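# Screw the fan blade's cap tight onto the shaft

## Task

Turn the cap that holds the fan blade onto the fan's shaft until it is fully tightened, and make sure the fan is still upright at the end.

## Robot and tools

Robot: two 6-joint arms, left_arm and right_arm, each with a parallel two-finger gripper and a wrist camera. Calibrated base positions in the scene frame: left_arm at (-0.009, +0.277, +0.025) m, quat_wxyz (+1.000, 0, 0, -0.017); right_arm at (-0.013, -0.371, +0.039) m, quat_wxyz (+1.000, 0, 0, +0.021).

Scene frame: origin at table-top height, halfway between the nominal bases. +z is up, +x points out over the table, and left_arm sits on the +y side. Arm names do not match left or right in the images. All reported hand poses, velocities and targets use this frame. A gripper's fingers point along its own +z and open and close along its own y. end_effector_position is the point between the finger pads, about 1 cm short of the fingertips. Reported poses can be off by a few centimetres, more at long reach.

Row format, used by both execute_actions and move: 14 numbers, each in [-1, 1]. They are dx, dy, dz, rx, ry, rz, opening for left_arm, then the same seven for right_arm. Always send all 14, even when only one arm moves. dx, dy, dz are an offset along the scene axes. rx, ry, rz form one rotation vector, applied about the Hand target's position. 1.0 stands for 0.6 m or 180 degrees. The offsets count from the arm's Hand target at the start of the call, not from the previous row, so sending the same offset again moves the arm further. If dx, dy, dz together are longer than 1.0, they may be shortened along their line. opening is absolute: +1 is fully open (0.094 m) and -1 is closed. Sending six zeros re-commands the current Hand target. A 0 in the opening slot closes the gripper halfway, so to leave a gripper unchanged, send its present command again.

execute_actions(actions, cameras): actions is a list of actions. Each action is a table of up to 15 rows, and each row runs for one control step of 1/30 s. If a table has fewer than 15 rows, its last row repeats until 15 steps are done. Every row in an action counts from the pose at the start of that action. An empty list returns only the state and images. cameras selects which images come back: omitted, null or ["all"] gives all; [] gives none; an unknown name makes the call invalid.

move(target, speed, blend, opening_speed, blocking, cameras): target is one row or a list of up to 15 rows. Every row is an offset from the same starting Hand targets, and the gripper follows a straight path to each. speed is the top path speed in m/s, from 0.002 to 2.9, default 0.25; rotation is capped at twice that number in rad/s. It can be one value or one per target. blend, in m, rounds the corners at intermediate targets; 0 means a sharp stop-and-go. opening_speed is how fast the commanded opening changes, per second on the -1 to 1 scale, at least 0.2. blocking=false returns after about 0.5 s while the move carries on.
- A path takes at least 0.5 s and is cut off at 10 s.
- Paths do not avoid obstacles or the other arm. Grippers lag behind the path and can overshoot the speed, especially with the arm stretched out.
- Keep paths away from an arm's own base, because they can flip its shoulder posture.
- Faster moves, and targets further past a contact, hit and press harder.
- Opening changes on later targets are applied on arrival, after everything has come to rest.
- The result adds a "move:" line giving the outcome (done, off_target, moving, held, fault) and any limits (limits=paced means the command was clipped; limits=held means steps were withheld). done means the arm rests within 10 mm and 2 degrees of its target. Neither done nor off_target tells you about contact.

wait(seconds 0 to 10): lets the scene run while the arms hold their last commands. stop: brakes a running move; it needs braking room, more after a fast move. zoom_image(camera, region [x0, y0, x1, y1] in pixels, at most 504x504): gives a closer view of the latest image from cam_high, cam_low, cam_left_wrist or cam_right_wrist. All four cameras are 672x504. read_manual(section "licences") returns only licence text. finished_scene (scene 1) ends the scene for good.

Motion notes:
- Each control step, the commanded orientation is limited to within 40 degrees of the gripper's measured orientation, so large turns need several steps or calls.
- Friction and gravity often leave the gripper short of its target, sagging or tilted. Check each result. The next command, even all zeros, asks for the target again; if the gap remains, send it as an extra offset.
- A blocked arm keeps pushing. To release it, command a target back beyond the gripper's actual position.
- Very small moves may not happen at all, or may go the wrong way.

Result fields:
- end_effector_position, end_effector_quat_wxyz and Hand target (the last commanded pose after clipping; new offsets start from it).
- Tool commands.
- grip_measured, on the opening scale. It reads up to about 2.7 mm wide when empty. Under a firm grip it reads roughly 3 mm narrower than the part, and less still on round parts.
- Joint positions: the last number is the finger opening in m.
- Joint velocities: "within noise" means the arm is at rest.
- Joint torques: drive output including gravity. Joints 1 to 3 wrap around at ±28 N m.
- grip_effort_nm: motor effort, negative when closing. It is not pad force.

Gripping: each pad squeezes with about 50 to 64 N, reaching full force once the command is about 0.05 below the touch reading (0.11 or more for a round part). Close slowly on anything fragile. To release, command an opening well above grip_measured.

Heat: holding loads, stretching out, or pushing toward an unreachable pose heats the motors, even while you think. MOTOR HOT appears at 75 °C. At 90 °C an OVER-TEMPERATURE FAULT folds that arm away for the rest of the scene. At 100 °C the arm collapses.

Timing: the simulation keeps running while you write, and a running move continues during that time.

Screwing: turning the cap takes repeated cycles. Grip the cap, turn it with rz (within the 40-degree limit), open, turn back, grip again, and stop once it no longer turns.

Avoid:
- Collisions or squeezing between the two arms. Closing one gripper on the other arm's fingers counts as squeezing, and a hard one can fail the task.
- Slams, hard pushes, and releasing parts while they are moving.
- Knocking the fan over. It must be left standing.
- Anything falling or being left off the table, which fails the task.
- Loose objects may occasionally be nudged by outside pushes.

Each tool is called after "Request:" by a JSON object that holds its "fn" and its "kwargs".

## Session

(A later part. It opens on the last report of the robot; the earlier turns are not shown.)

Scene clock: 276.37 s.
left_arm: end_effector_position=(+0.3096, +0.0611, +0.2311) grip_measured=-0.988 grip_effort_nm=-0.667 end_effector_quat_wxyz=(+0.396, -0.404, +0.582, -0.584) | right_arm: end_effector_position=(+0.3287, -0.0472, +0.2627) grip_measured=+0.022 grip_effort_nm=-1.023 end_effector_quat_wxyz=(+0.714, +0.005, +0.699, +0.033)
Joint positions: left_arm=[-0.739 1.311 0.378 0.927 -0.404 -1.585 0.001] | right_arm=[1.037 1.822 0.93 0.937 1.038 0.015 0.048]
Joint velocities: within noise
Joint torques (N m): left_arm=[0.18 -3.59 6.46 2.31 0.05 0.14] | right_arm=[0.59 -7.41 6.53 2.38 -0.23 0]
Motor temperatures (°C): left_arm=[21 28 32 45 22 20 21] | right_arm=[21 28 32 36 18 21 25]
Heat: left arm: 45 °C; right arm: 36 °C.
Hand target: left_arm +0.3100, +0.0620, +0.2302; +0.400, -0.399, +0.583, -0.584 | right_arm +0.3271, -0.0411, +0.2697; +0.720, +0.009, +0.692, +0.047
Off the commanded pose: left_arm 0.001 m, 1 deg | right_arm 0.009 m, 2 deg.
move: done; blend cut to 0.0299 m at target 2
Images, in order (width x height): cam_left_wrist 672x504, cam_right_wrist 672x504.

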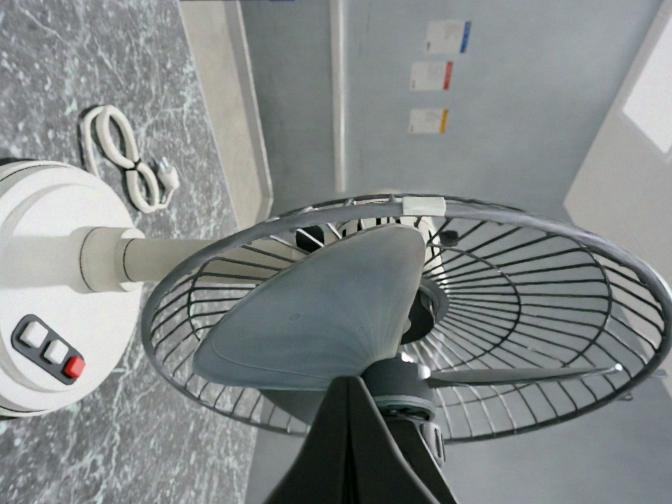

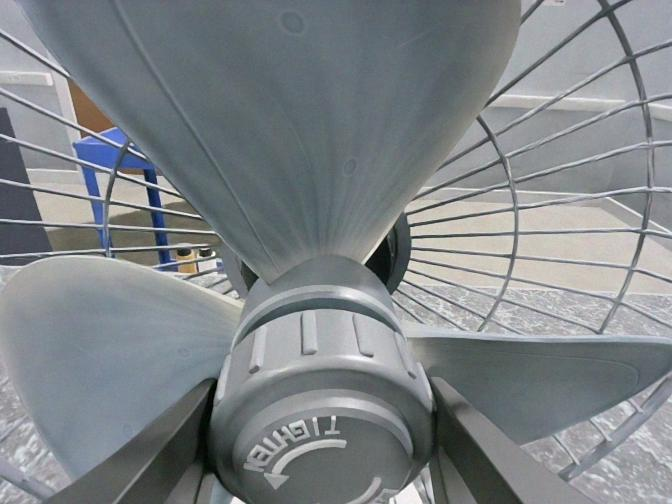

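Request:
{"fn": "move", "kwargs": {"target": [0, 0, 0, 0, 0, 0, -1, 0.002, 0, 0, 0, 0, 0, 0.12], "speed": 0.03, "opening_speed": 0.4, "cameras": ["cam_left_wrist", "cam_right_wrist"]}}

Scene clock: 277.73 s.
left_arm: end_effector_position=(+0.3095, +0.0610, +0.2313) grip_measured=-0.988 grip_effort_nm=-0.667 end_effector_quat_wxyz=(+0.396, -0.404, +0.582, -0.584) | right_arm: end_effector_position=(+0.3287, -0.0472, +0.2630) grip_measured=+0.118 grip_effort_nm=0.105 end_effector_quat_wxyz=(+0.715, +0.005, +0.699, +0.034)
Joint positions: left_arm=[-0.739 1.311 0.378 0.928 -0.404 -1.585 0.001] | right_arm=[1.037 1.822 0.93 0.939 1.038 0.014 0.053]
Joint velocities: within noise
Joint torques (N m): left_arm=[0.18 -3.52 6.64 2.28 0.03 0.11] | right_arm=[0.39 -7.28 6.61 2.37 -0.21 0.02]
Motor temperatures (°C): left_arm=[21 28 32 45 22 20 21] | right_arm=[21 28 32 36 18 21 25]
Heat: left arm: 45 °C; right arm: 36 °C.
Hand target: left_arm +0.3100, +0.0620, +0.2302; +0.400, -0.399, +0.583, -0.584 | right_arm +0.3283, -0.0412, +0.2697; +0.720, +0.009, +0.692, +0.047
Off the commanded pose: left_arm 0.002 m, 1 deg | right_arm 0.009 m, 2 deg.
move: done
Images, in order (width x height): cam_left_wrist 672x504, cam_right_wrist 672x504.

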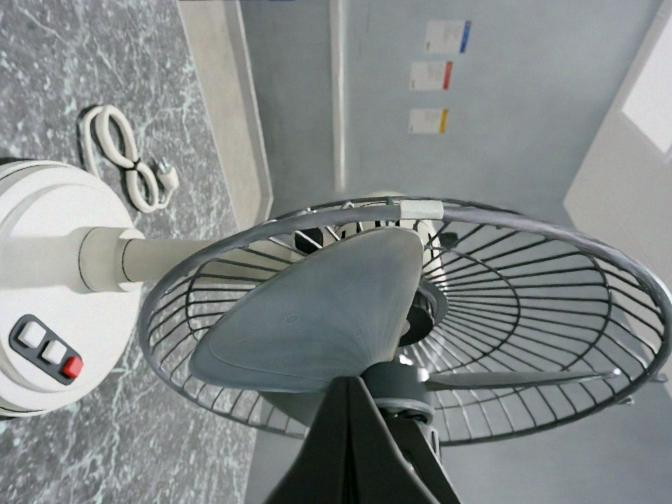

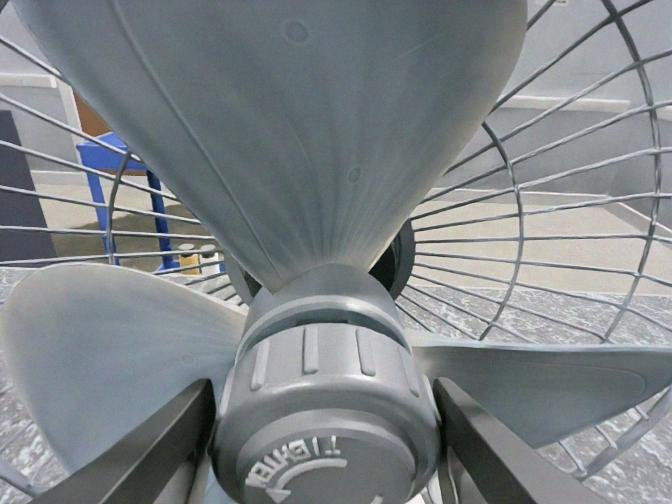

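Request:
{"fn": "zoom_image", "kwargs": {"camera": "cam_right_wrist", "region": [200, 250, 450, 430]}}

Scaled by 2.016 from the camera's 672x504 image, which has a finer 960x720 frame.

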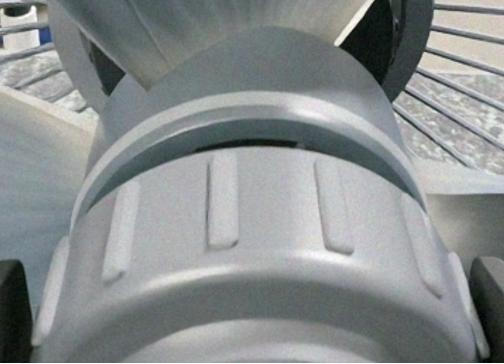

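Request:
{"fn": "move", "kwargs": {"target": [[0, 0, 0, 0, 0, 0, -1, -0.0602, -0.01, 0.0303, 0, 0.0025, 0.0315, 0.38], [0, 0, 0, 0, 0, 0, -1, 0.0065, -0.0033, 0.0007, 0, 0.0025, 0.0315, 0.38]], "speed": [0.15, 0.08], "opening_speed": 1.0, "cameras": ["cam_left_wrist", "cam_right_wrist"]}}

Request:
{"fn": "zoom_image", "kwargs": {"camera": "cam_right_wrist", "region": [190, 240, 460, 430]}}

Scene clock: 280.30 s.
left_arm: end_effector_position=(+0.3095, +0.0609, +0.2314) grip_measured=-0.988 grip_effort_nm=-0.667 end_effector_quat_wxyz=(+0.395, -0.404, +0.582, -0.584) | right_arm: end_effector_position=(+0.3276, -0.0483, +0.2583) grip_measured=+0.378 grip_effort_nm=0.100 end_effector_quat_wxyz=(+0.706, -0.042, +0.704, +0.063)
Joint positions: left_arm=[-0.739 1.311 0.378 0.928 -0.403 -1.585 0.001] | right_arm=[1.008 1.762 0.86 0.91 0.902 0.024 0.065]
Joint velocities: within noise
Joint torques (N m): left_arm=[0.12 -3.71 6.65 2.32 0.02 0.13] | right_arm=[-0.75 -6.45 7.71 2.51 -0.21 0.24]
Motor temperatures (°C): left_arm=[21 27 32 45 22 20 21] | right_arm=[21 28 32 36 18 21 24]
Heat: left arm: 45 °C; right arm: 36 °C.
Hand target: left_arm +0.3100, +0.0620, +0.2302; +0.400, -0.399, +0.583, -0.584 | right_arm +0.3323, -0.0432, +0.2702; +0.714, -0.025, +0.695, +0.082
Off the commanded pose: left_arm 0.002 m, 1 deg | right_arm 0.014 m, 3 deg.
move: off_target (right_arm)
Images, in order (width x height): cam_left_wrist 672x504, cam_right_wrist 672x504.

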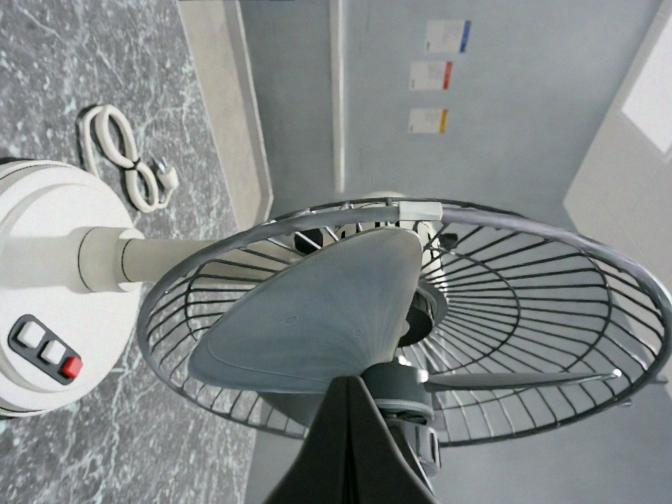

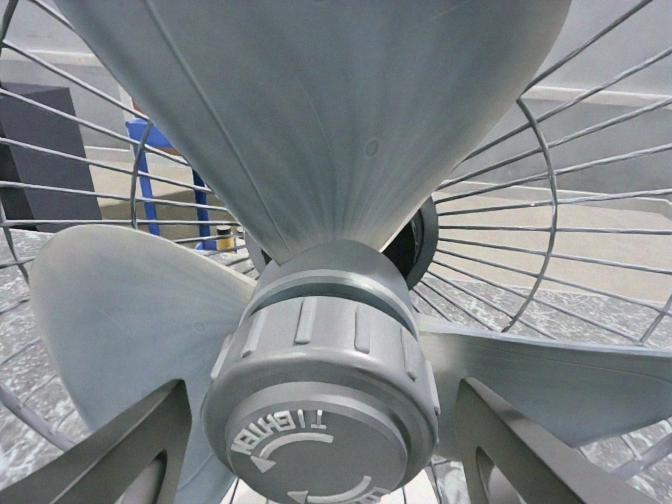

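Scaled by 1.867 from the camera's 672x504 image, which has a finer 960x720 frame.

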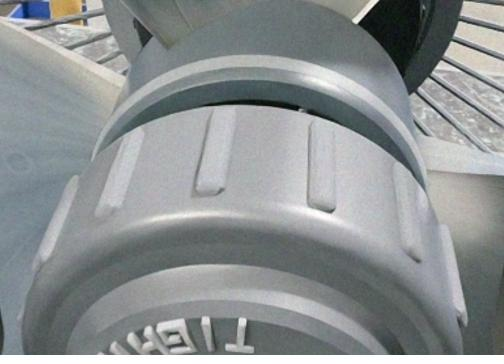

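Request:
{"fn": "zoom_image", "kwargs": {"camera": "cam_right_wrist", "region": [195, 250, 325, 380]}}

Request:
{"fn": "zoom_image", "kwargs": {"camera": "cam_right_wrist", "region": [320, 250, 450, 380]}}

Request:
{"fn": "zoom_image", "kwargs": {"camera": "cam_right_wrist", "region": [190, 350, 450, 504]}}

Scaled by 3.877 from the camera's 672x504 image, which has a finer 960x720 frame.

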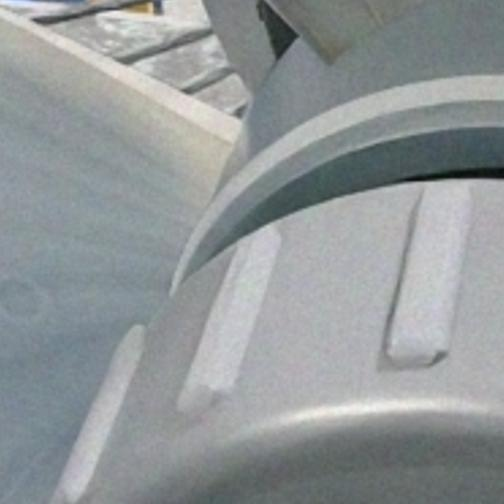

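Scaled by 3.877 from the camera's 672x504 image, which has a finer 960x720 frame.

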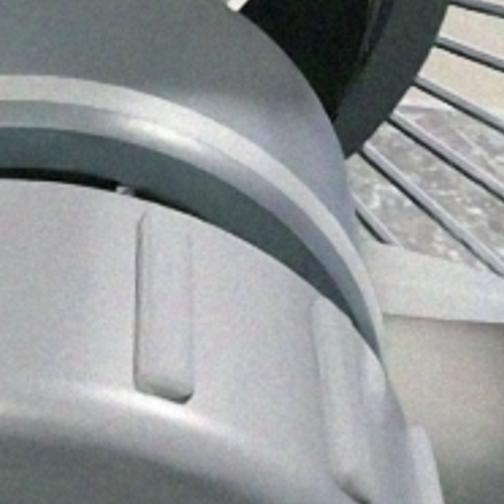

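Scaled by 1.938 from the camera's 672x504 image, which has a finer 960x720 frame.

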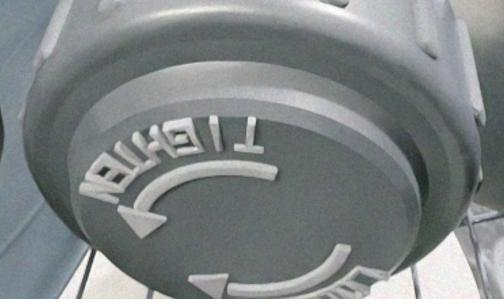

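Request:
{"fn": "move", "kwargs": {"target": [0, 0, 0, 0, 0, 0, -1, 0, 0, 0, 0.4942, 0.0749, 0.0164, 0.38], "speed": 0.8, "cameras": ["cam_right_wrist"]}}

Request:
{"fn": "zoom_image", "kwargs": {"camera": "cam_right_wrist", "region": [190, 240, 460, 430]}}

Scene clock: 284.30 s.
left_arm: end_effector_position=(+0.3095, +0.0609, +0.2314) grip_measured=-0.988 grip_effort_nm=-0.652 end_effector_quat_wxyz=(+0.395, -0.404, +0.582, -0.584) | right_arm: end_effector_position=(+0.3286, -0.0456, +0.2541) grip_measured=+0.378 grip_effort_nm=0.100 end_effector_quat_wxyz=(+0.452, +0.468, +0.526, +0.548)
Joint positions: left_arm=[-0.739 1.311 0.378 0.928 -0.403 -1.585 0.001] | right_arm=[1.008 1.784 0.86 0.937 0.896 1.598 0.065]
Joint velocities: within noise
Joint torques (N m): left_arm=[0.27 -3.54 6.64 2.32 0.04 0.09] | right_arm=[-0.61 -8.5 7.75 2.1 -0.14 0.14]
Motor temperatures (°C): left_arm=[21 27 31 45 22 20 21] | right_arm=[21 27 32 36 18 21 24]
Heat: left arm: 45 °C; right arm: 36 °C.
Hand target: left_arm +0.3100, +0.0620, +0.2302; +0.400, -0.399, +0.583, -0.584 | right_arm +0.3323, -0.0433, +0.2702; +0.447, +0.474, +0.509, +0.563
Off the commanded pose: left_arm 0.002 m, 1 deg | right_arm 0.017 m, 3 deg.
move: off_target (right_arm)
Images, in order (width x height): cam_right_wrist 672x504.

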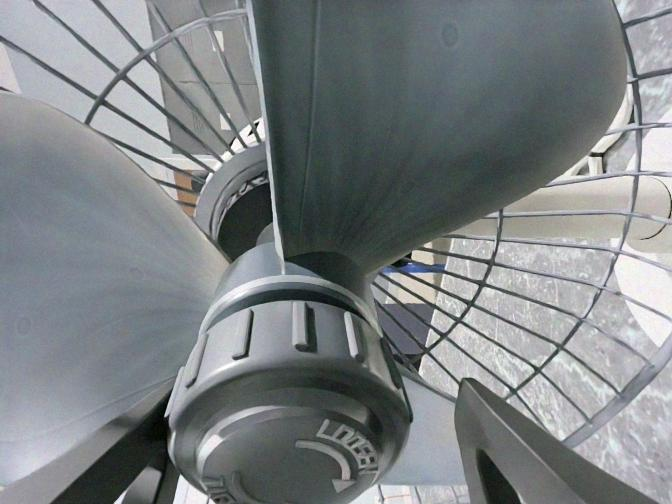

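Scaled by 1.867 from the camera's 672x504 image, which has a finer 960x720 frame.

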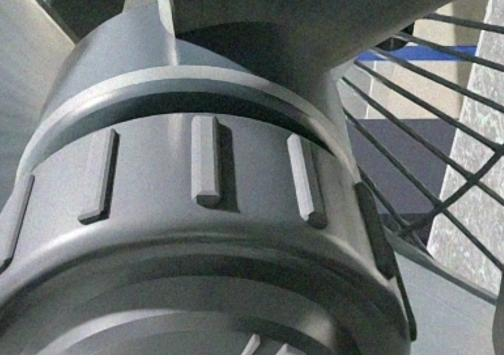

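Request:
{"fn": "move", "kwargs": {"target": [[0.0118, -0.0398, -0.0395, 0, 0, 0, -1, -0.0677, -0.0052, 0.0112, 0.1, -0.0093, -0.0141, 0.6], [0.0118, -0.0398, -0.0395, 0, 0, 0, -1, -0.001, 0.0015, 0.0045, 0.1, -0.0093, -0.0141, 0.6]], "speed": [0.2, 0.08], "cameras": ["cam_left_wrist", "cam_right_wrist"]}}

Request:
{"fn": "zoom_image", "kwargs": {"camera": "cam_right_wrist", "region": [190, 240, 460, 430]}}

Scene clock: 287.53 s.
left_arm: end_effector_position=(+0.3138, +0.0408, +0.1962) grip_measured=-0.988 grip_effort_nm=-0.667 end_effector_quat_wxyz=(+0.390, -0.402, +0.595, -0.576) | right_arm: end_effector_position=(+0.3274, -0.0466, +0.2671) grip_measured=+0.598 grip_effort_nm=0.105 end_effector_quat_wxyz=(+0.392, +0.538, +0.408, +0.624)
Joint positions: left_arm=[-0.779 1.518 0.378 1.104 -0.431 -1.585 0.001] | right_arm=[1.027 1.843 0.881 1.118 0.976 1.802 0.075]
Joint velocities: within noise
Joint torques (N m): left_arm=[-0.54 -4.52 8.43 2.37 -0.23 0.08] | right_arm=[-0.55 -6.6 7.42 2.03 -0.24 0.14]
Motor temperatures (°C): left_arm=[21 27 31 45 22 20 21] | right_arm=[21 28 32 36 18 21 24]
Heat: left arm: 45 °C; right arm: 36 °C.
Hand target: left_arm +0.3171, +0.0381, +0.2064; +0.400, -0.399, +0.583, -0.584 | right_arm +0.3317, -0.0423, +0.2729; +0.387, +0.541, +0.398, +0.632
Off the commanded pose: left_arm 0.011 m, 2 deg | right_arm 0.008 m, 2 deg.
move: off_target (left_arm)
Images, in order (width x height): cam_left_wrist 672x504, cam_right_wrist 672x504.

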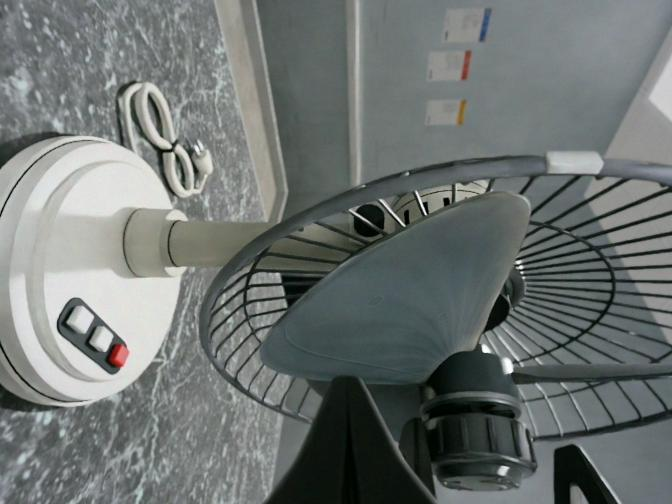

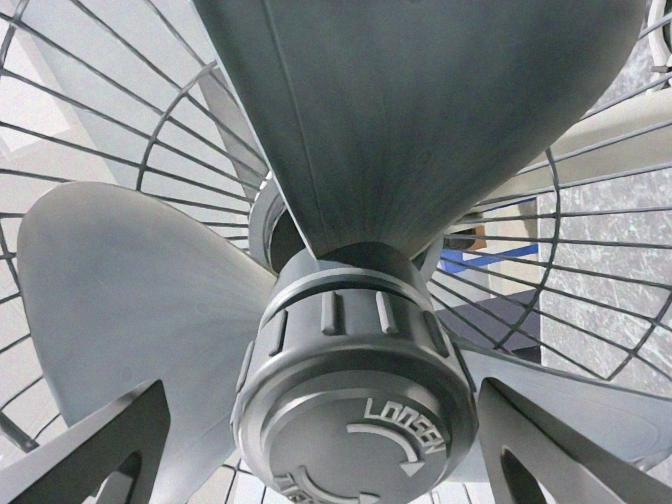

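Scaled by 1.867 from the camera's 672x504 image, which has a finer 960x720 frame.

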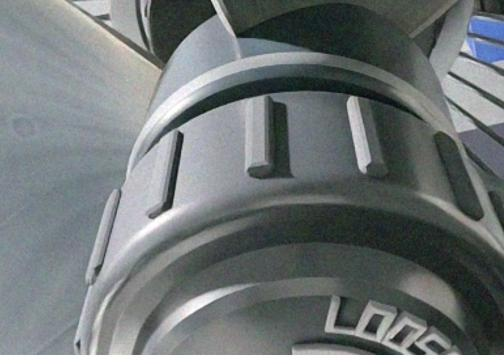

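Request:
{"fn": "move", "kwargs": {"target": [[0, 0, 0, 0, 0, 0, -1, -0.0005, 0.0002, -0.0105, 0.0, 0.007, 0.0, 0.3]], "speed": [0.04], "opening_speed": 0.6, "cameras": ["cam_right_wrist"]}}

Request:
{"fn": "zoom_image", "kwargs": {"camera": "cam_right_wrist", "region": [190, 240, 460, 430]}}

Scene clock: 288.70 s.
left_arm: end_effector_position=(+0.3138, +0.0408, +0.1963) grip_measured=-0.988 grip_effort_nm=-0.662 end_effector_quat_wxyz=(+0.390, -0.402, +0.595, -0.576) | right_arm: end_effector_position=(+0.3278, -0.0458, +0.2609) grip_measured=+0.302 grip_effort_nm=-0.095 end_effector_quat_wxyz=(+0.387, +0.544, +0.413, +0.619)
Joint positions: left_arm=[-0.779 1.518 0.378 1.105 -0.431 -1.585 0.001] | right_arm=[1.027 1.843 0.881 1.082 0.975 1.834 0.061]
Joint velocities: within noise
Joint torques (N m): left_arm=[-0.54 -4.59 8.43 2.35 -0.22 0.11] | right_arm=[-0.43 -6.82 7.42 2.05 -0.16 0.11]
Motor temperatures (°C): left_arm=[21 27 31 45 22 20 21] | right_arm=[21 28 32 36 18 21 24]
Heat: left arm: 45 °C; right arm: 36 °C.
Hand target: left_arm +0.3171, +0.0382, +0.2065; +0.400, -0.399, +0.583, -0.584 | right_arm +0.3314, -0.0422, +0.2666; +0.382, +0.548, +0.402, +0.626
Off the commanded pose: left_arm 0.011 m, 2 deg | right_arm 0.008 m, 2 deg.
move: off_target (left_arm)
Images, in order (width x height): cam_right_wrist 672x504.

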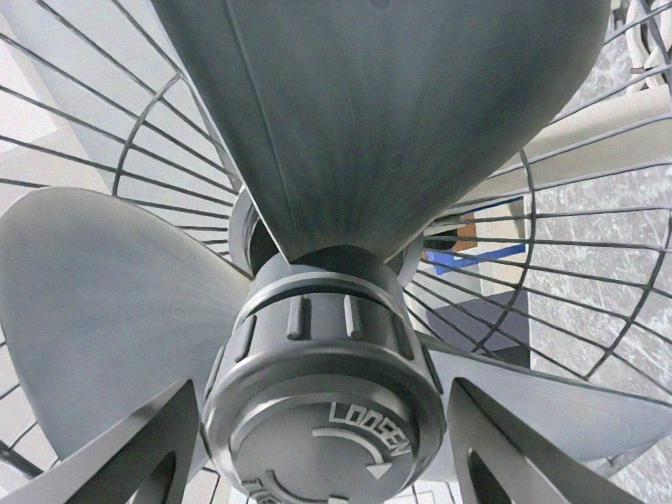

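Scaled by 1.867 from the camera's 672x504 image, which has a finer 960x720 frame.

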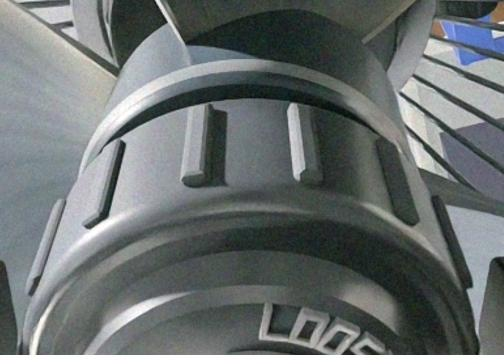

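Request:
{"fn": "move", "kwargs": {"target": [[0, 0, 0, 0, 0, 0, -1, -0.0030, -0.0085, -0.0090, 0.0, 0.0, 0.0, 0.08], [0, 0, 0, 0, 0, 0, -1, -0.0030, -0.0085, -0.0090, 0.0, 0.0, 0.0, -0.15]], "speed": [0.04, 0.04], "opening_speed": 0.5, "cameras": ["cam_right_wrist"]}}

Scene clock: 291.27 s.
left_arm: end_effector_position=(+0.3138, +0.0409, +0.1963) grip_measured=-0.988 grip_effort_nm=-0.657 end_effector_quat_wxyz=(+0.390, -0.402, +0.595, -0.576) | right_arm: end_effector_position=(+0.3278, -0.0458, +0.2609) grip_measured=+0.024 grip_effort_nm=-1.023 end_effector_quat_wxyz=(+0.386, +0.545, +0.412, +0.620)
Joint positions: left_arm=[-0.779 1.518 0.378 1.105 -0.431 -1.585 0.001] | right_arm=[1.027 1.843 0.881 1.081 0.975 1.837 0.048]
Joint velocities: within noise
Joint torques (N m): left_arm=[-0.64 -4.55 8.49 2.34 -0.21 0.13] | right_arm=[-0.73 -7.1 4.92 2.38 -0.2 0.12]
Motor temperatures (°C): left_arm=[21 27 32 45 22 20 21] | right_arm=[21 28 32 36 18 21 24]
Heat: left arm: 45 °C; right arm: 36 °C.
Hand target: left_arm +0.3171, +0.0382, +0.2065; +0.400, -0.399, +0.583, -0.584 | right_arm +0.3296, -0.0473, +0.2613; +0.382, +0.548, +0.402, +0.626
Off the commanded pose: left_arm 0.011 m, 2 deg | right_arm 0.002 m, 2 deg.
move: off_target (left_arm)
Images, in order (width x height): cam_right_wrist 672x504.

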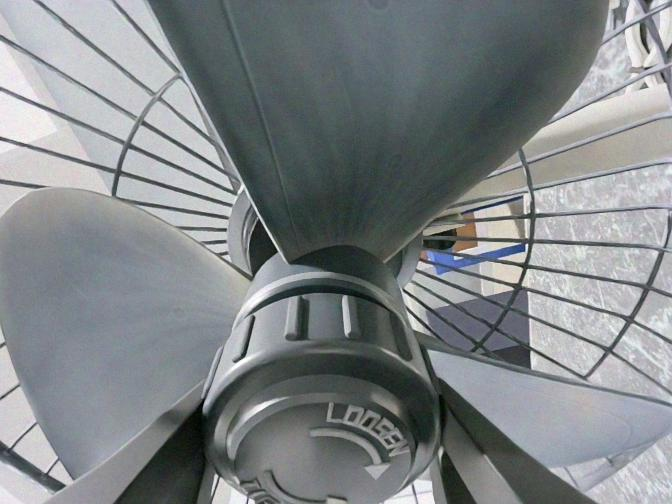

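Request:
{"fn": "move", "kwargs": {"target": [0, 0, 0, 0, 0, 0, -1, 0, 0, 0, -0.3311, -0.0282, -0.0254, -0.15], "speed": 0.5, "cameras": ["cam_left_wrist", "cam_right_wrist"]}}

Scene clock: 293.57 s.
left_arm: end_effector_position=(+0.3138, +0.0409, +0.1963) grip_measured=-0.988 grip_effort_nm=-0.667 end_effector_quat_wxyz=(+0.390, -0.402, +0.595, -0.576) | right_arm: end_effector_position=(+0.3280, -0.0455, +0.2578) grip_measured=+0.024 grip_effort_nm=-1.023 end_effector_quat_wxyz=(+0.641, +0.268, +0.632, +0.343)
Joint positions: left_arm=[-0.779 1.518 0.378 1.105 -0.431 -1.585 0.001] | right_arm=[1.027 1.843 0.881 1.063 0.975 0.809 0.048]
Joint velocities: within noise
Joint torques (N m): left_arm=[-0.51 -4.53 8.47 2.38 -0.19 0.13] | right_arm=[-0.59 -7.23 4.93 2.54 -0.18 -0.06]
Motor temperatures (°C): left_arm=[21 27 32 45 22 20 21] | right_arm=[21 28 32 36 18 21 24]
Heat: left arm: 45 °C; right arm: 36 °C.
Hand target: left_arm +0.3171, +0.0382, +0.2065; +0.400, -0.399, +0.583, -0.584 | right_arm +0.3296, -0.0473, +0.2612; +0.644, +0.274, +0.622, +0.352
Off the commanded pose: left_arm 0.011 m, 2 deg | right_arm 0.004 m, 2 deg.
move: off_target (left_arm)
Images, in order (width x height): cam_left_wrist 672x504, cam_right_wrist 672x504.

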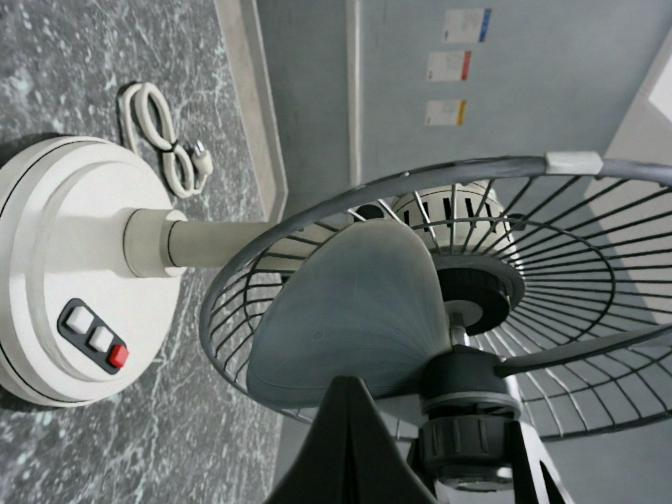

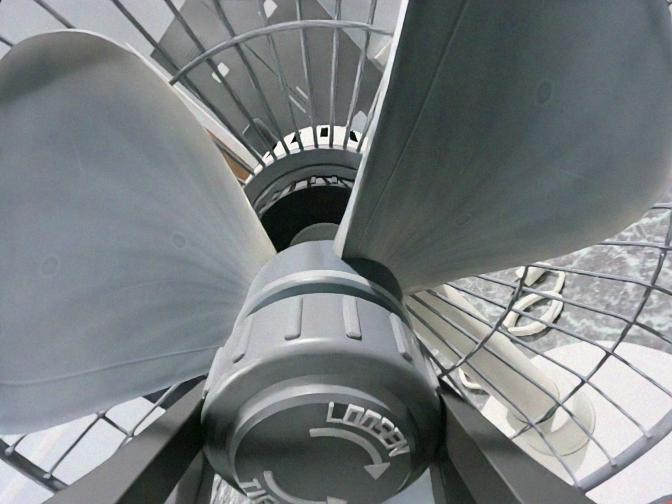

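Request:
{"fn": "move", "kwargs": {"target": [0, 0, 0, 0, 0, 0, -1, 0.0005, 0, 0, -0.5794, -0.0494, -0.0445, -0.15], "speed": 0.8, "cameras": ["cam_left_wrist", "cam_right_wrist"]}}

Request:
{"fn": "zoom_image", "kwargs": {"camera": "cam_right_wrist", "region": [190, 240, 460, 430]}}

Scene clock: 296.37 s.
left_arm: end_effector_position=(+0.3138, +0.0409, +0.1963) grip_measured=-0.988 grip_effort_nm=-0.672 end_effector_quat_wxyz=(+0.390, -0.402, +0.595, -0.576) | right_arm: end_effector_position=(+0.3288, -0.0507, +0.2582) grip_measured=+0.023 grip_effort_nm=-1.028 end_effector_quat_wxyz=(+0.659, -0.328, +0.603, -0.307)
Joint positions: left_arm=[-0.779 1.518 0.378 1.105 -0.431 -1.585 0.001] | right_arm=[1.026 1.843 0.881 1.068 1.003 -1.023 0.048]
Joint velocities: within noise
Joint torques (N m): left_arm=[-0.57 -4.6 8.36 2.36 -0.14 0.14] | right_arm=[-0.72 -7.34 5.01 2.58 -0.47 0.05]
Motor temperatures (°C): left_arm=[21 26 32 45 22 20 21] | right_arm=[21 28 32 36 18 21 24]
Heat: left arm: 45 °C; right arm: 36 °C.
Hand target: left_arm +0.3171, +0.0381, +0.2065; +0.400, -0.399, +0.583, -0.584 | right_arm +0.3299, -0.0473, +0.2612; +0.671, -0.327, +0.596, -0.297
Off the commanded pose: left_arm 0.011 m, 2 deg | right_arm 0.005 m, 2 deg.
move: off_target (left_arm)
Images, in order (width x height): cam_left_wrist 672x504, cam_right_wrist 672x504.

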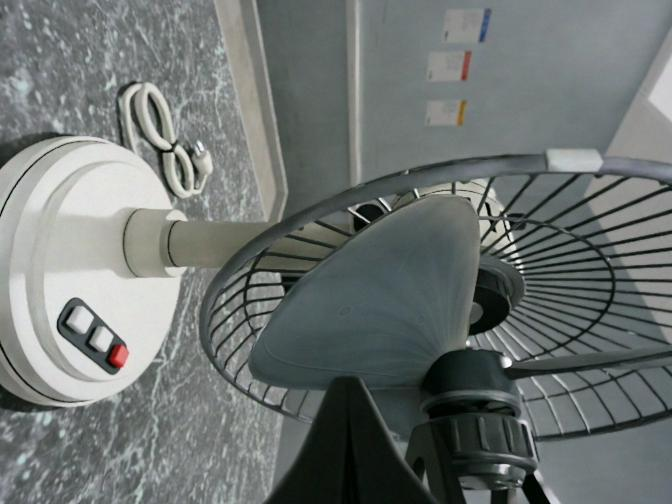

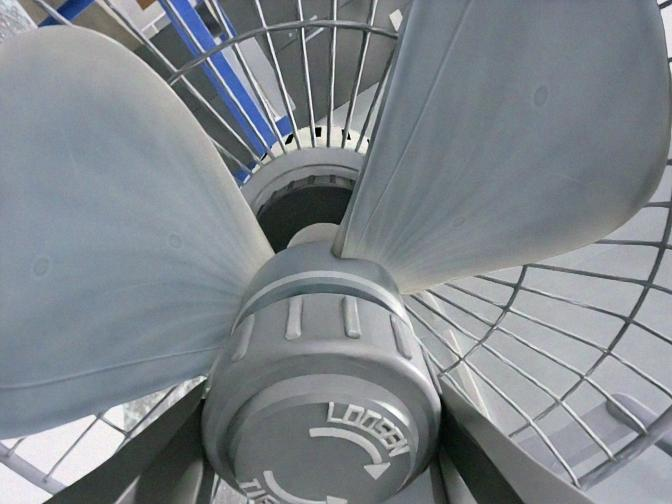

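Scaled by 1.867 from the camera's 672x504 image, which has a finer 960x720 frame.

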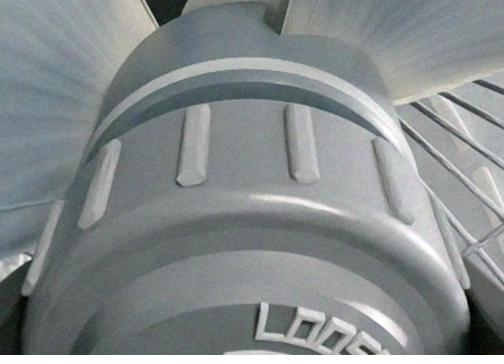

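Request:
{"fn": "move", "kwargs": {"target": [[0, 0, 0, 0, 0, 0, -1, 0, 0, 0, 0, 0, 0, 0.38], [0, 0, 0, 0, 0, 0, -1, -0.063, 0.0003, 0.016, 0.9105, 0.0776, 0.0699, 0.38], [0, 0, 0, 0, 0, 0, -1, 0.0037, 0.007, 0.0093, 0.9105, 0.0776, 0.0699, 0.38]], "speed": [0.1, 1.2, 0.08], "cameras": ["cam_right_wrist"]}}

Scene clock: 300.90 s.
left_arm: end_effector_position=(+0.3139, +0.0409, +0.1963) grip_measured=-0.988 grip_effort_nm=-0.672 end_effector_quat_wxyz=(+0.390, -0.402, +0.595, -0.576) | right_arm: end_effector_position=(+0.3263, -0.0455, +0.2585) grip_measured=+0.378 grip_effort_nm=0.090 end_effector_quat_wxyz=(+0.388, +0.545, +0.410, +0.619)
Joint positions: left_arm=[-0.779 1.518 0.378 1.105 -0.432 -1.585 0.001] | right_arm=[1.032 1.851 0.877 1.098 0.985 1.834 0.065]
Joint velocities: within noise
Joint torques (N m): left_arm=[-0.59 -4.7 8.51 2.39 -0.2 0.12] | right_arm=[-1.13 -7.97 7.38 1.86 -0.29 0.13]
Motor temperatures (°C): left_arm=[21 26 32 45 22 20 21] | right_arm=[21 28 31 36 18 21 24]
Heat: left arm: 45 °C; right arm: 36 °C.
Hand target: left_arm +0.3171, +0.0382, +0.2065; +0.400, -0.399, +0.583, -0.584 | right_arm +0.3321, -0.0431, +0.2670; +0.382, +0.548, +0.401, +0.626
Off the commanded pose: left_arm 0.011 m, 2 deg | right_arm 0.010 m, 1 deg.
move: off_target (left_arm)
Images, in order (width x height): cam_right_wrist 672x504.

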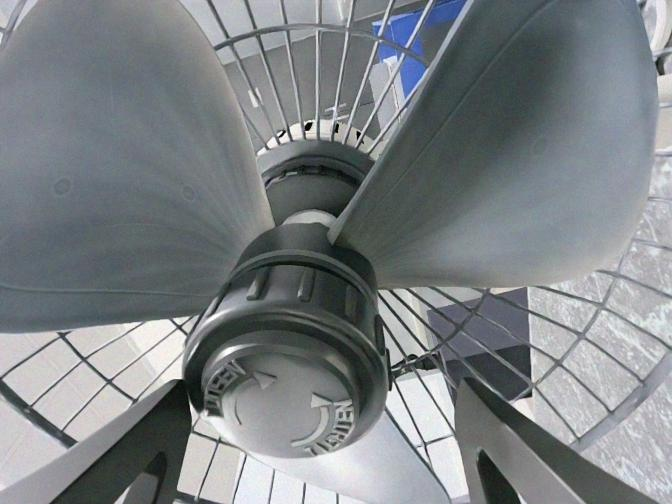

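Request:
{"fn": "wait", "kwargs": {"seconds": 0}}

Request:
{"fn": "zoom_image", "kwargs": {"camera": "cam_left_wrist", "region": [380, 320, 580, 500]}}

Request:
{"fn": "zoom_image", "kwargs": {"camera": "cam_right_wrist", "region": [160, 210, 430, 500]}}

Scene clock: 301.20 s.
left_arm: end_effector_position=(+0.3139, +0.0409, +0.1963) grip_measured=-0.988 grip_effort_nm=-0.667 end_effector_quat_wxyz=(+0.390, -0.402, +0.595, -0.576) | right_arm: end_effector_position=(+0.3263, -0.0455, +0.2585) grip_measured=+0.378 grip_effort_nm=0.085 end_effector_quat_wxyz=(+0.388, +0.546, +0.410, +0.620)
Joint positions: left_arm=[-0.779 1.518 0.378 1.105 -0.432 -1.585 0.001] | right_arm=[1.032 1.851 0.877 1.098 0.985 1.835 0.065]
Joint velocities: within noise
Joint torques (N m): left_arm=[-0.66 -4.51 8.59 2.36 -0.19 0.11] | right_arm=[-1.16 -7.8 7.34 1.84 -0.28 0.18]
Motor temperatures (°C): left_arm=[21 26 32 45 22 20 21] | right_arm=[21 28 31 36 18 21 24]
Heat: left arm: 45 °C; right arm: 36 °C.
Hand target: left_arm +0.3171, +0.0382, +0.2065; +0.400, -0.399, +0.583, -0.584 | right_arm +0.3321, -0.0431, +0.2669; +0.382, +0.548, +0.401, +0.626
Tool commands: left_gripper/opening=-1.0 right_gripper/opening=+0.38
Off the commanded pose: left_arm 0.011 m, 2 deg | right_arm 0.010 m, 1 deg.

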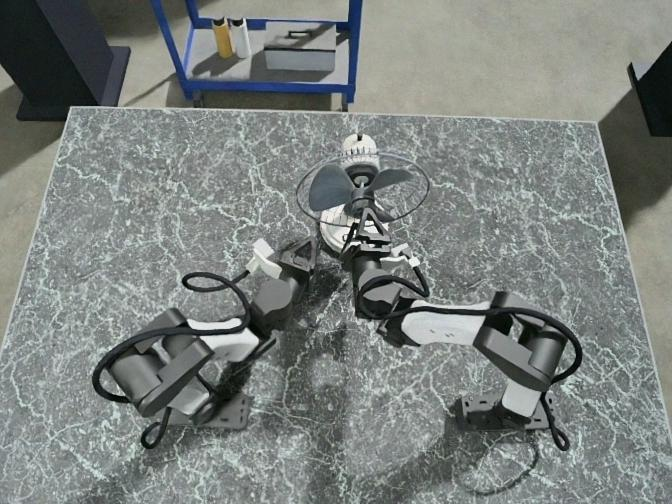

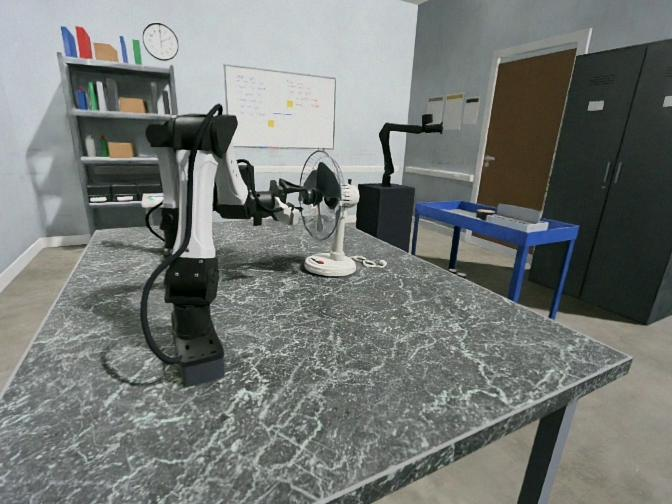

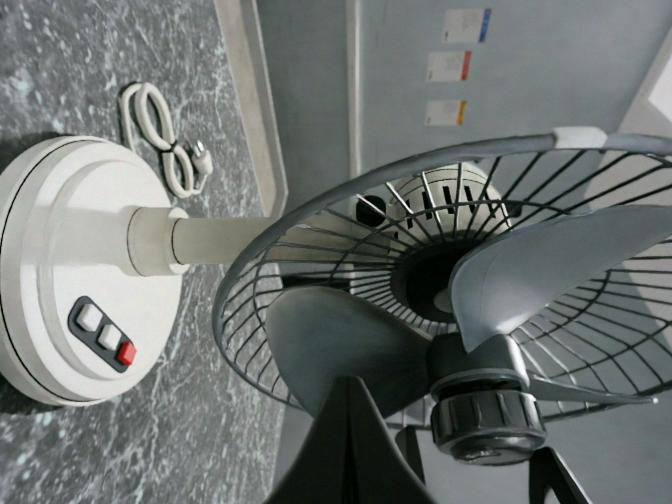

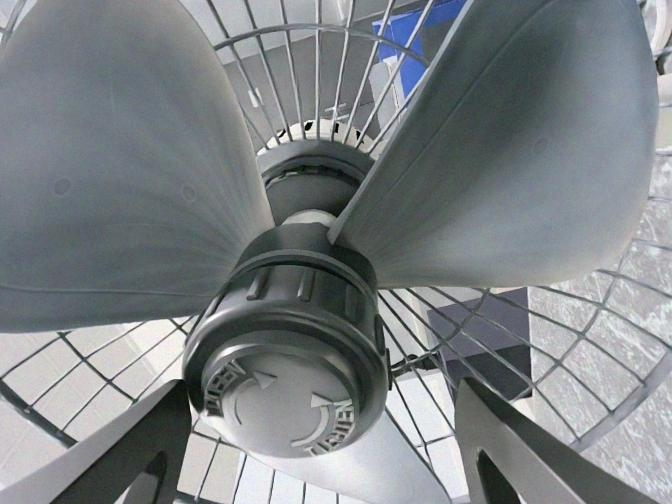

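Scaled by 2.520 from the camera's 672x504 image, which has a finer 960x720 frame.

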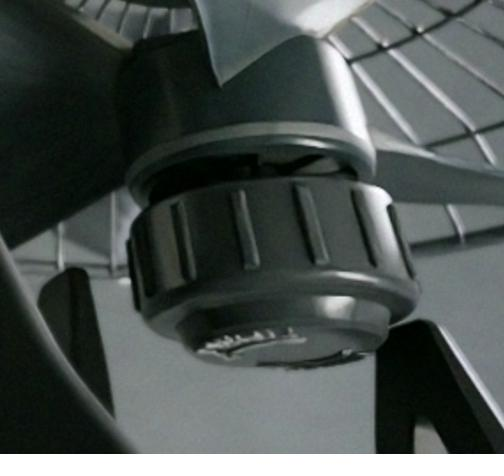

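Scaled by 1.738 from the camera's 672x504 image, which has a finer 960x720 frame.

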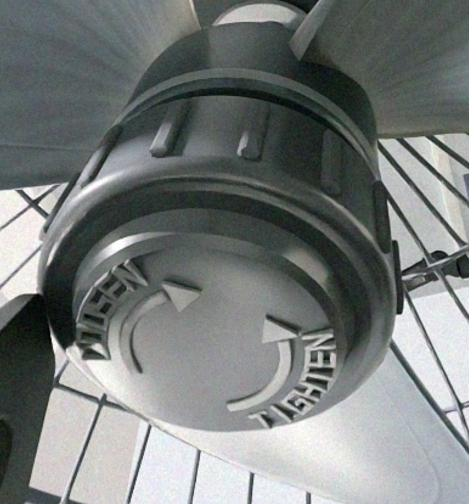

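Request:
{"fn": "move", "kwargs": {"target": [0, 0, 0, 0, 0, 0, -1, -0.09, -0.008, -0.004, 0, 0, 0, 0.38], "speed": 0.15, "cameras": ["cam_right_wrist", "cam_left_wrist"]}}

Scene clock: 302.63 s.
left_arm: end_effector_position=(+0.3139, +0.0409, +0.1963) grip_measured=-0.988 grip_effort_nm=-0.662 end_effector_quat_wxyz=(+0.390, -0.402, +0.595, -0.576) | right_arm: end_effector_position=(+0.2811, -0.0402, +0.2499) grip_measured=+0.378 grip_effort_nm=0.090 end_effector_quat_wxyz=(+0.385, +0.542, +0.422, +0.616)
Joint positions: left_arm=[-0.779 1.518 0.378 1.105 -0.432 -1.585 0.001] | right_arm=[1.153 1.816 0.796 1.14 1.088 1.816 0.065]
Joint velocities: within noise
Joint torques (N m): left_arm=[-0.69 -4.64 8.42 2.36 -0.18 0.08] | right_arm=[0.1 -10.43 3.99 2.24 -0.01 -0.07]
Motor temperatures (°C): left_arm=[21 26 32 45 22 20 21] | right_arm=[21 28 31 36 18 21 24]
Heat: left arm: 45 °C; right arm: 36 °C.
Hand target: left_arm +0.3171, +0.0382, +0.2065; +0.400, -0.399, +0.583, -0.584 | right_arm +0.2781, -0.0479, +0.2644; +0.382, +0.548, +0.402, +0.626
Off the commanded pose: left_arm 0.011 m, 2 deg | right_arm 0.017 m, 3 deg.
move: off_target (left_arm, right_arm)
Images, in order (width x height): cam_left_wrist 672x504, cam_right_wrist 672x504.

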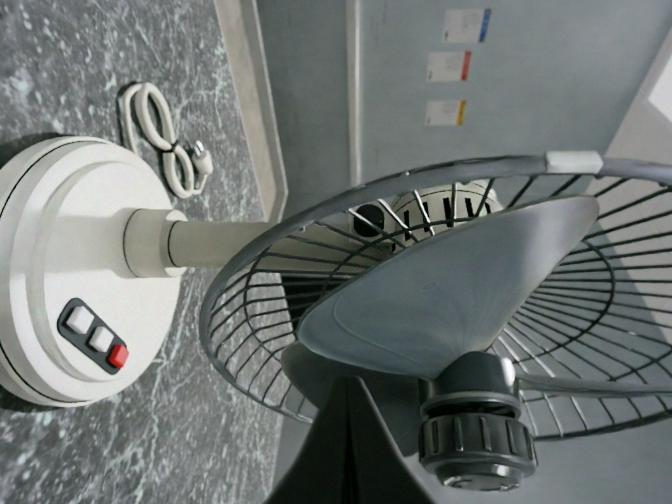

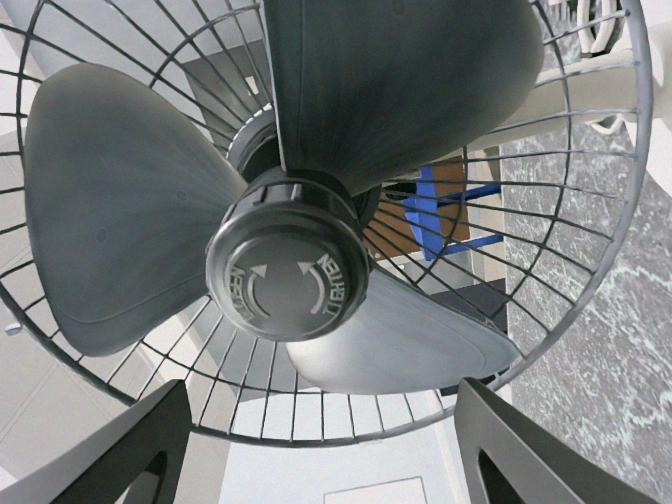

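Request:
{"fn": "move", "kwargs": {"target": [[0, 0, 0, 0, 0, 0, -1, 0.015, 0.0013, 0.0043, 0, 0, 0, 0.6], [0, 0, 0, 0, 0, 0, -1, 0.07, 0.0062, 0.0075, 0, 0, 0, 0.6]], "speed": [0.1, 0.08], "cameras": ["cam_right_wrist", "cam_left_wrist"]}}

Scene clock: 305.50 s.
left_arm: end_effector_position=(+0.3139, +0.0409, +0.1963) grip_measured=-0.988 grip_effort_nm=-0.662 end_effector_quat_wxyz=(+0.390, -0.402, +0.595, -0.576) | right_arm: end_effector_position=(+0.3160, -0.0480, +0.2626) grip_measured=+0.598 grip_effort_nm=0.105 end_effector_quat_wxyz=(+0.388, +0.545, +0.412, +0.618)
Joint positions: left_arm=[-0.779 1.518 0.378 1.105 -0.432 -1.585 0.001] | right_arm=[1.055 1.816 0.853 1.087 1.005 1.829 0.075]
Joint velocities: within noise
Joint torques (N m): left_arm=[-0.55 -4.55 8.58 2.36 -0.19 0.14] | right_arm=[-0.66 -6.75 7.28 2 -0.24 0.15]
Motor temperatures (°C): left_arm=[21 26 32 45 22 20 21] | right_arm=[21 29 31 36 18 21 24]
Heat: left arm: 45 °C; right arm: 36 °C.
Hand target: left_arm +0.3171, +0.0382, +0.2065; +0.400, -0.399, +0.583, -0.584 | right_arm +0.3201, -0.0441, +0.2689; +0.382, +0.548, +0.402, +0.626
Off the commanded pose: left_arm 0.011 m, 2 deg | right_arm 0.008 m, 2 deg.
move: off_target (left_arm)
Images, in order (width x height): cam_left_wrist 672x504, cam_right_wrist 672x504.

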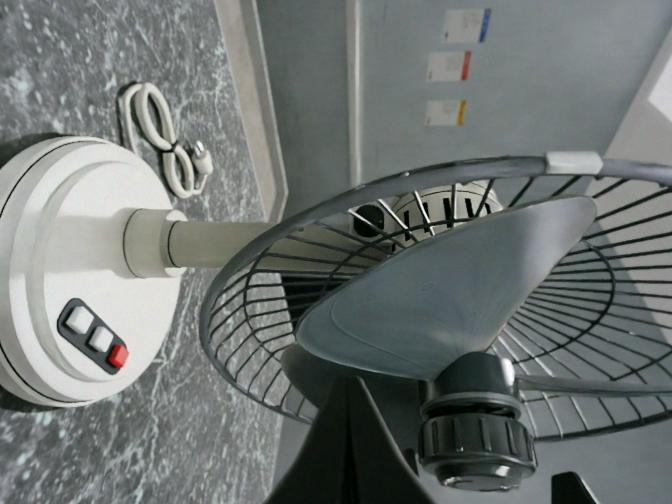

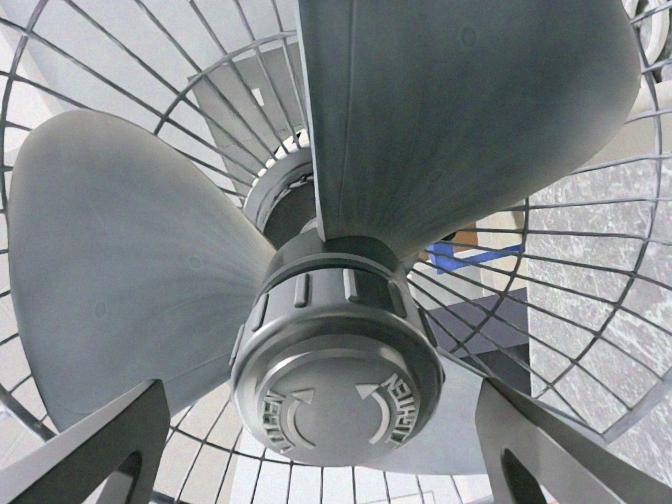

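Request:
{"fn": "move", "kwargs": {"target": [[0, 0, 0, 0, 0, 0, -1, 0.0197, 0.0013, -0.0042, 0, 0, 0, 0.35]], "speed": [0.05], "opening_speed": 0.6, "cameras": ["cam_right_wrist"]}}

Scene clock: 306.63 s.
left_arm: end_effector_position=(+0.3139, +0.0409, +0.1963) grip_measured=-0.988 grip_effort_nm=-0.667 end_effector_quat_wxyz=(+0.390, -0.402, +0.595, -0.576) | right_arm: end_effector_position=(+0.3269, -0.0471, +0.2606) grip_measured=+0.352 grip_effort_nm=-0.090 end_effector_quat_wxyz=(+0.387, +0.545, +0.413, +0.619)
Joint positions: left_arm=[-0.779 1.518 0.378 1.105 -0.432 -1.585 0.001] | right_arm=[1.028 1.838 0.874 1.082 0.977 1.836 0.064]
Joint velocities: left_arm=[within noise] | right_arm=[-0.012 -0.051 -0.012 -0.037 -0.051 0.037 -0.001]
Joint torques (N m): left_arm=[-0.69 -4.57 8.43 2.38 -0.18 0.13] | right_arm=[-0.81 -6.6 7.36 2.03 -0.23 0.14]
Motor temperatures (°C): left_arm=[21 26 32 45 22 20 21] | right_arm=[21 29 31 36 18 21 24]
Heat: left arm: 45 °C; right arm: 36 °C.
Hand target: left_arm +0.3171, +0.0382, +0.2065; +0.400, -0.399, +0.583, -0.584 | right_arm +0.3319, -0.0434, +0.2664; +0.382, +0.548, +0.402, +0.626
Off the commanded pose: left_arm 0.011 m, 2 deg | right_arm 0.009 m, 2 deg.
move: off_target (left_arm)
Images, in order (width x height): cam_right_wrist 672x504.

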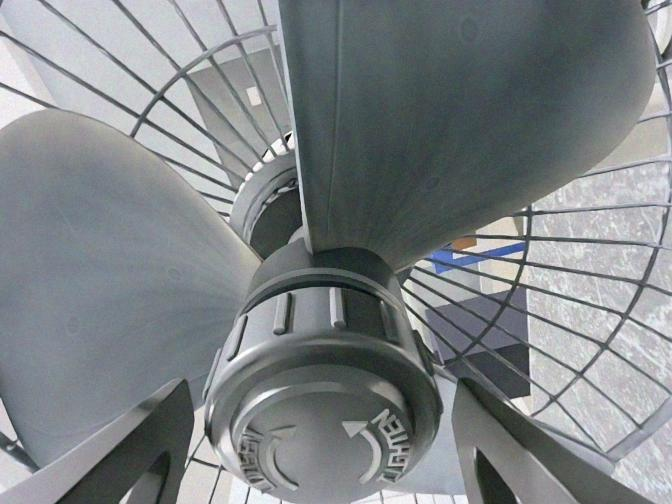

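Request:
{"fn": "zoom_image", "kwargs": {"camera": "cam_right_wrist", "region": [190, 240, 460, 430]}}

Scaled by 1.867 from the camera's 672x504 image, which has a finer 960x720 frame.

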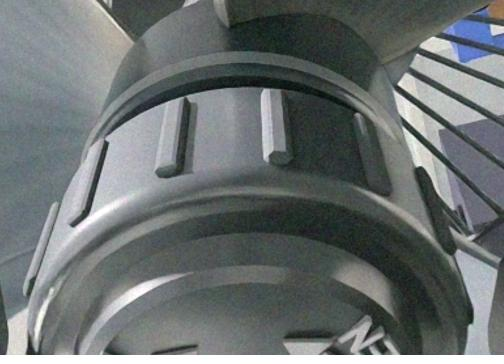

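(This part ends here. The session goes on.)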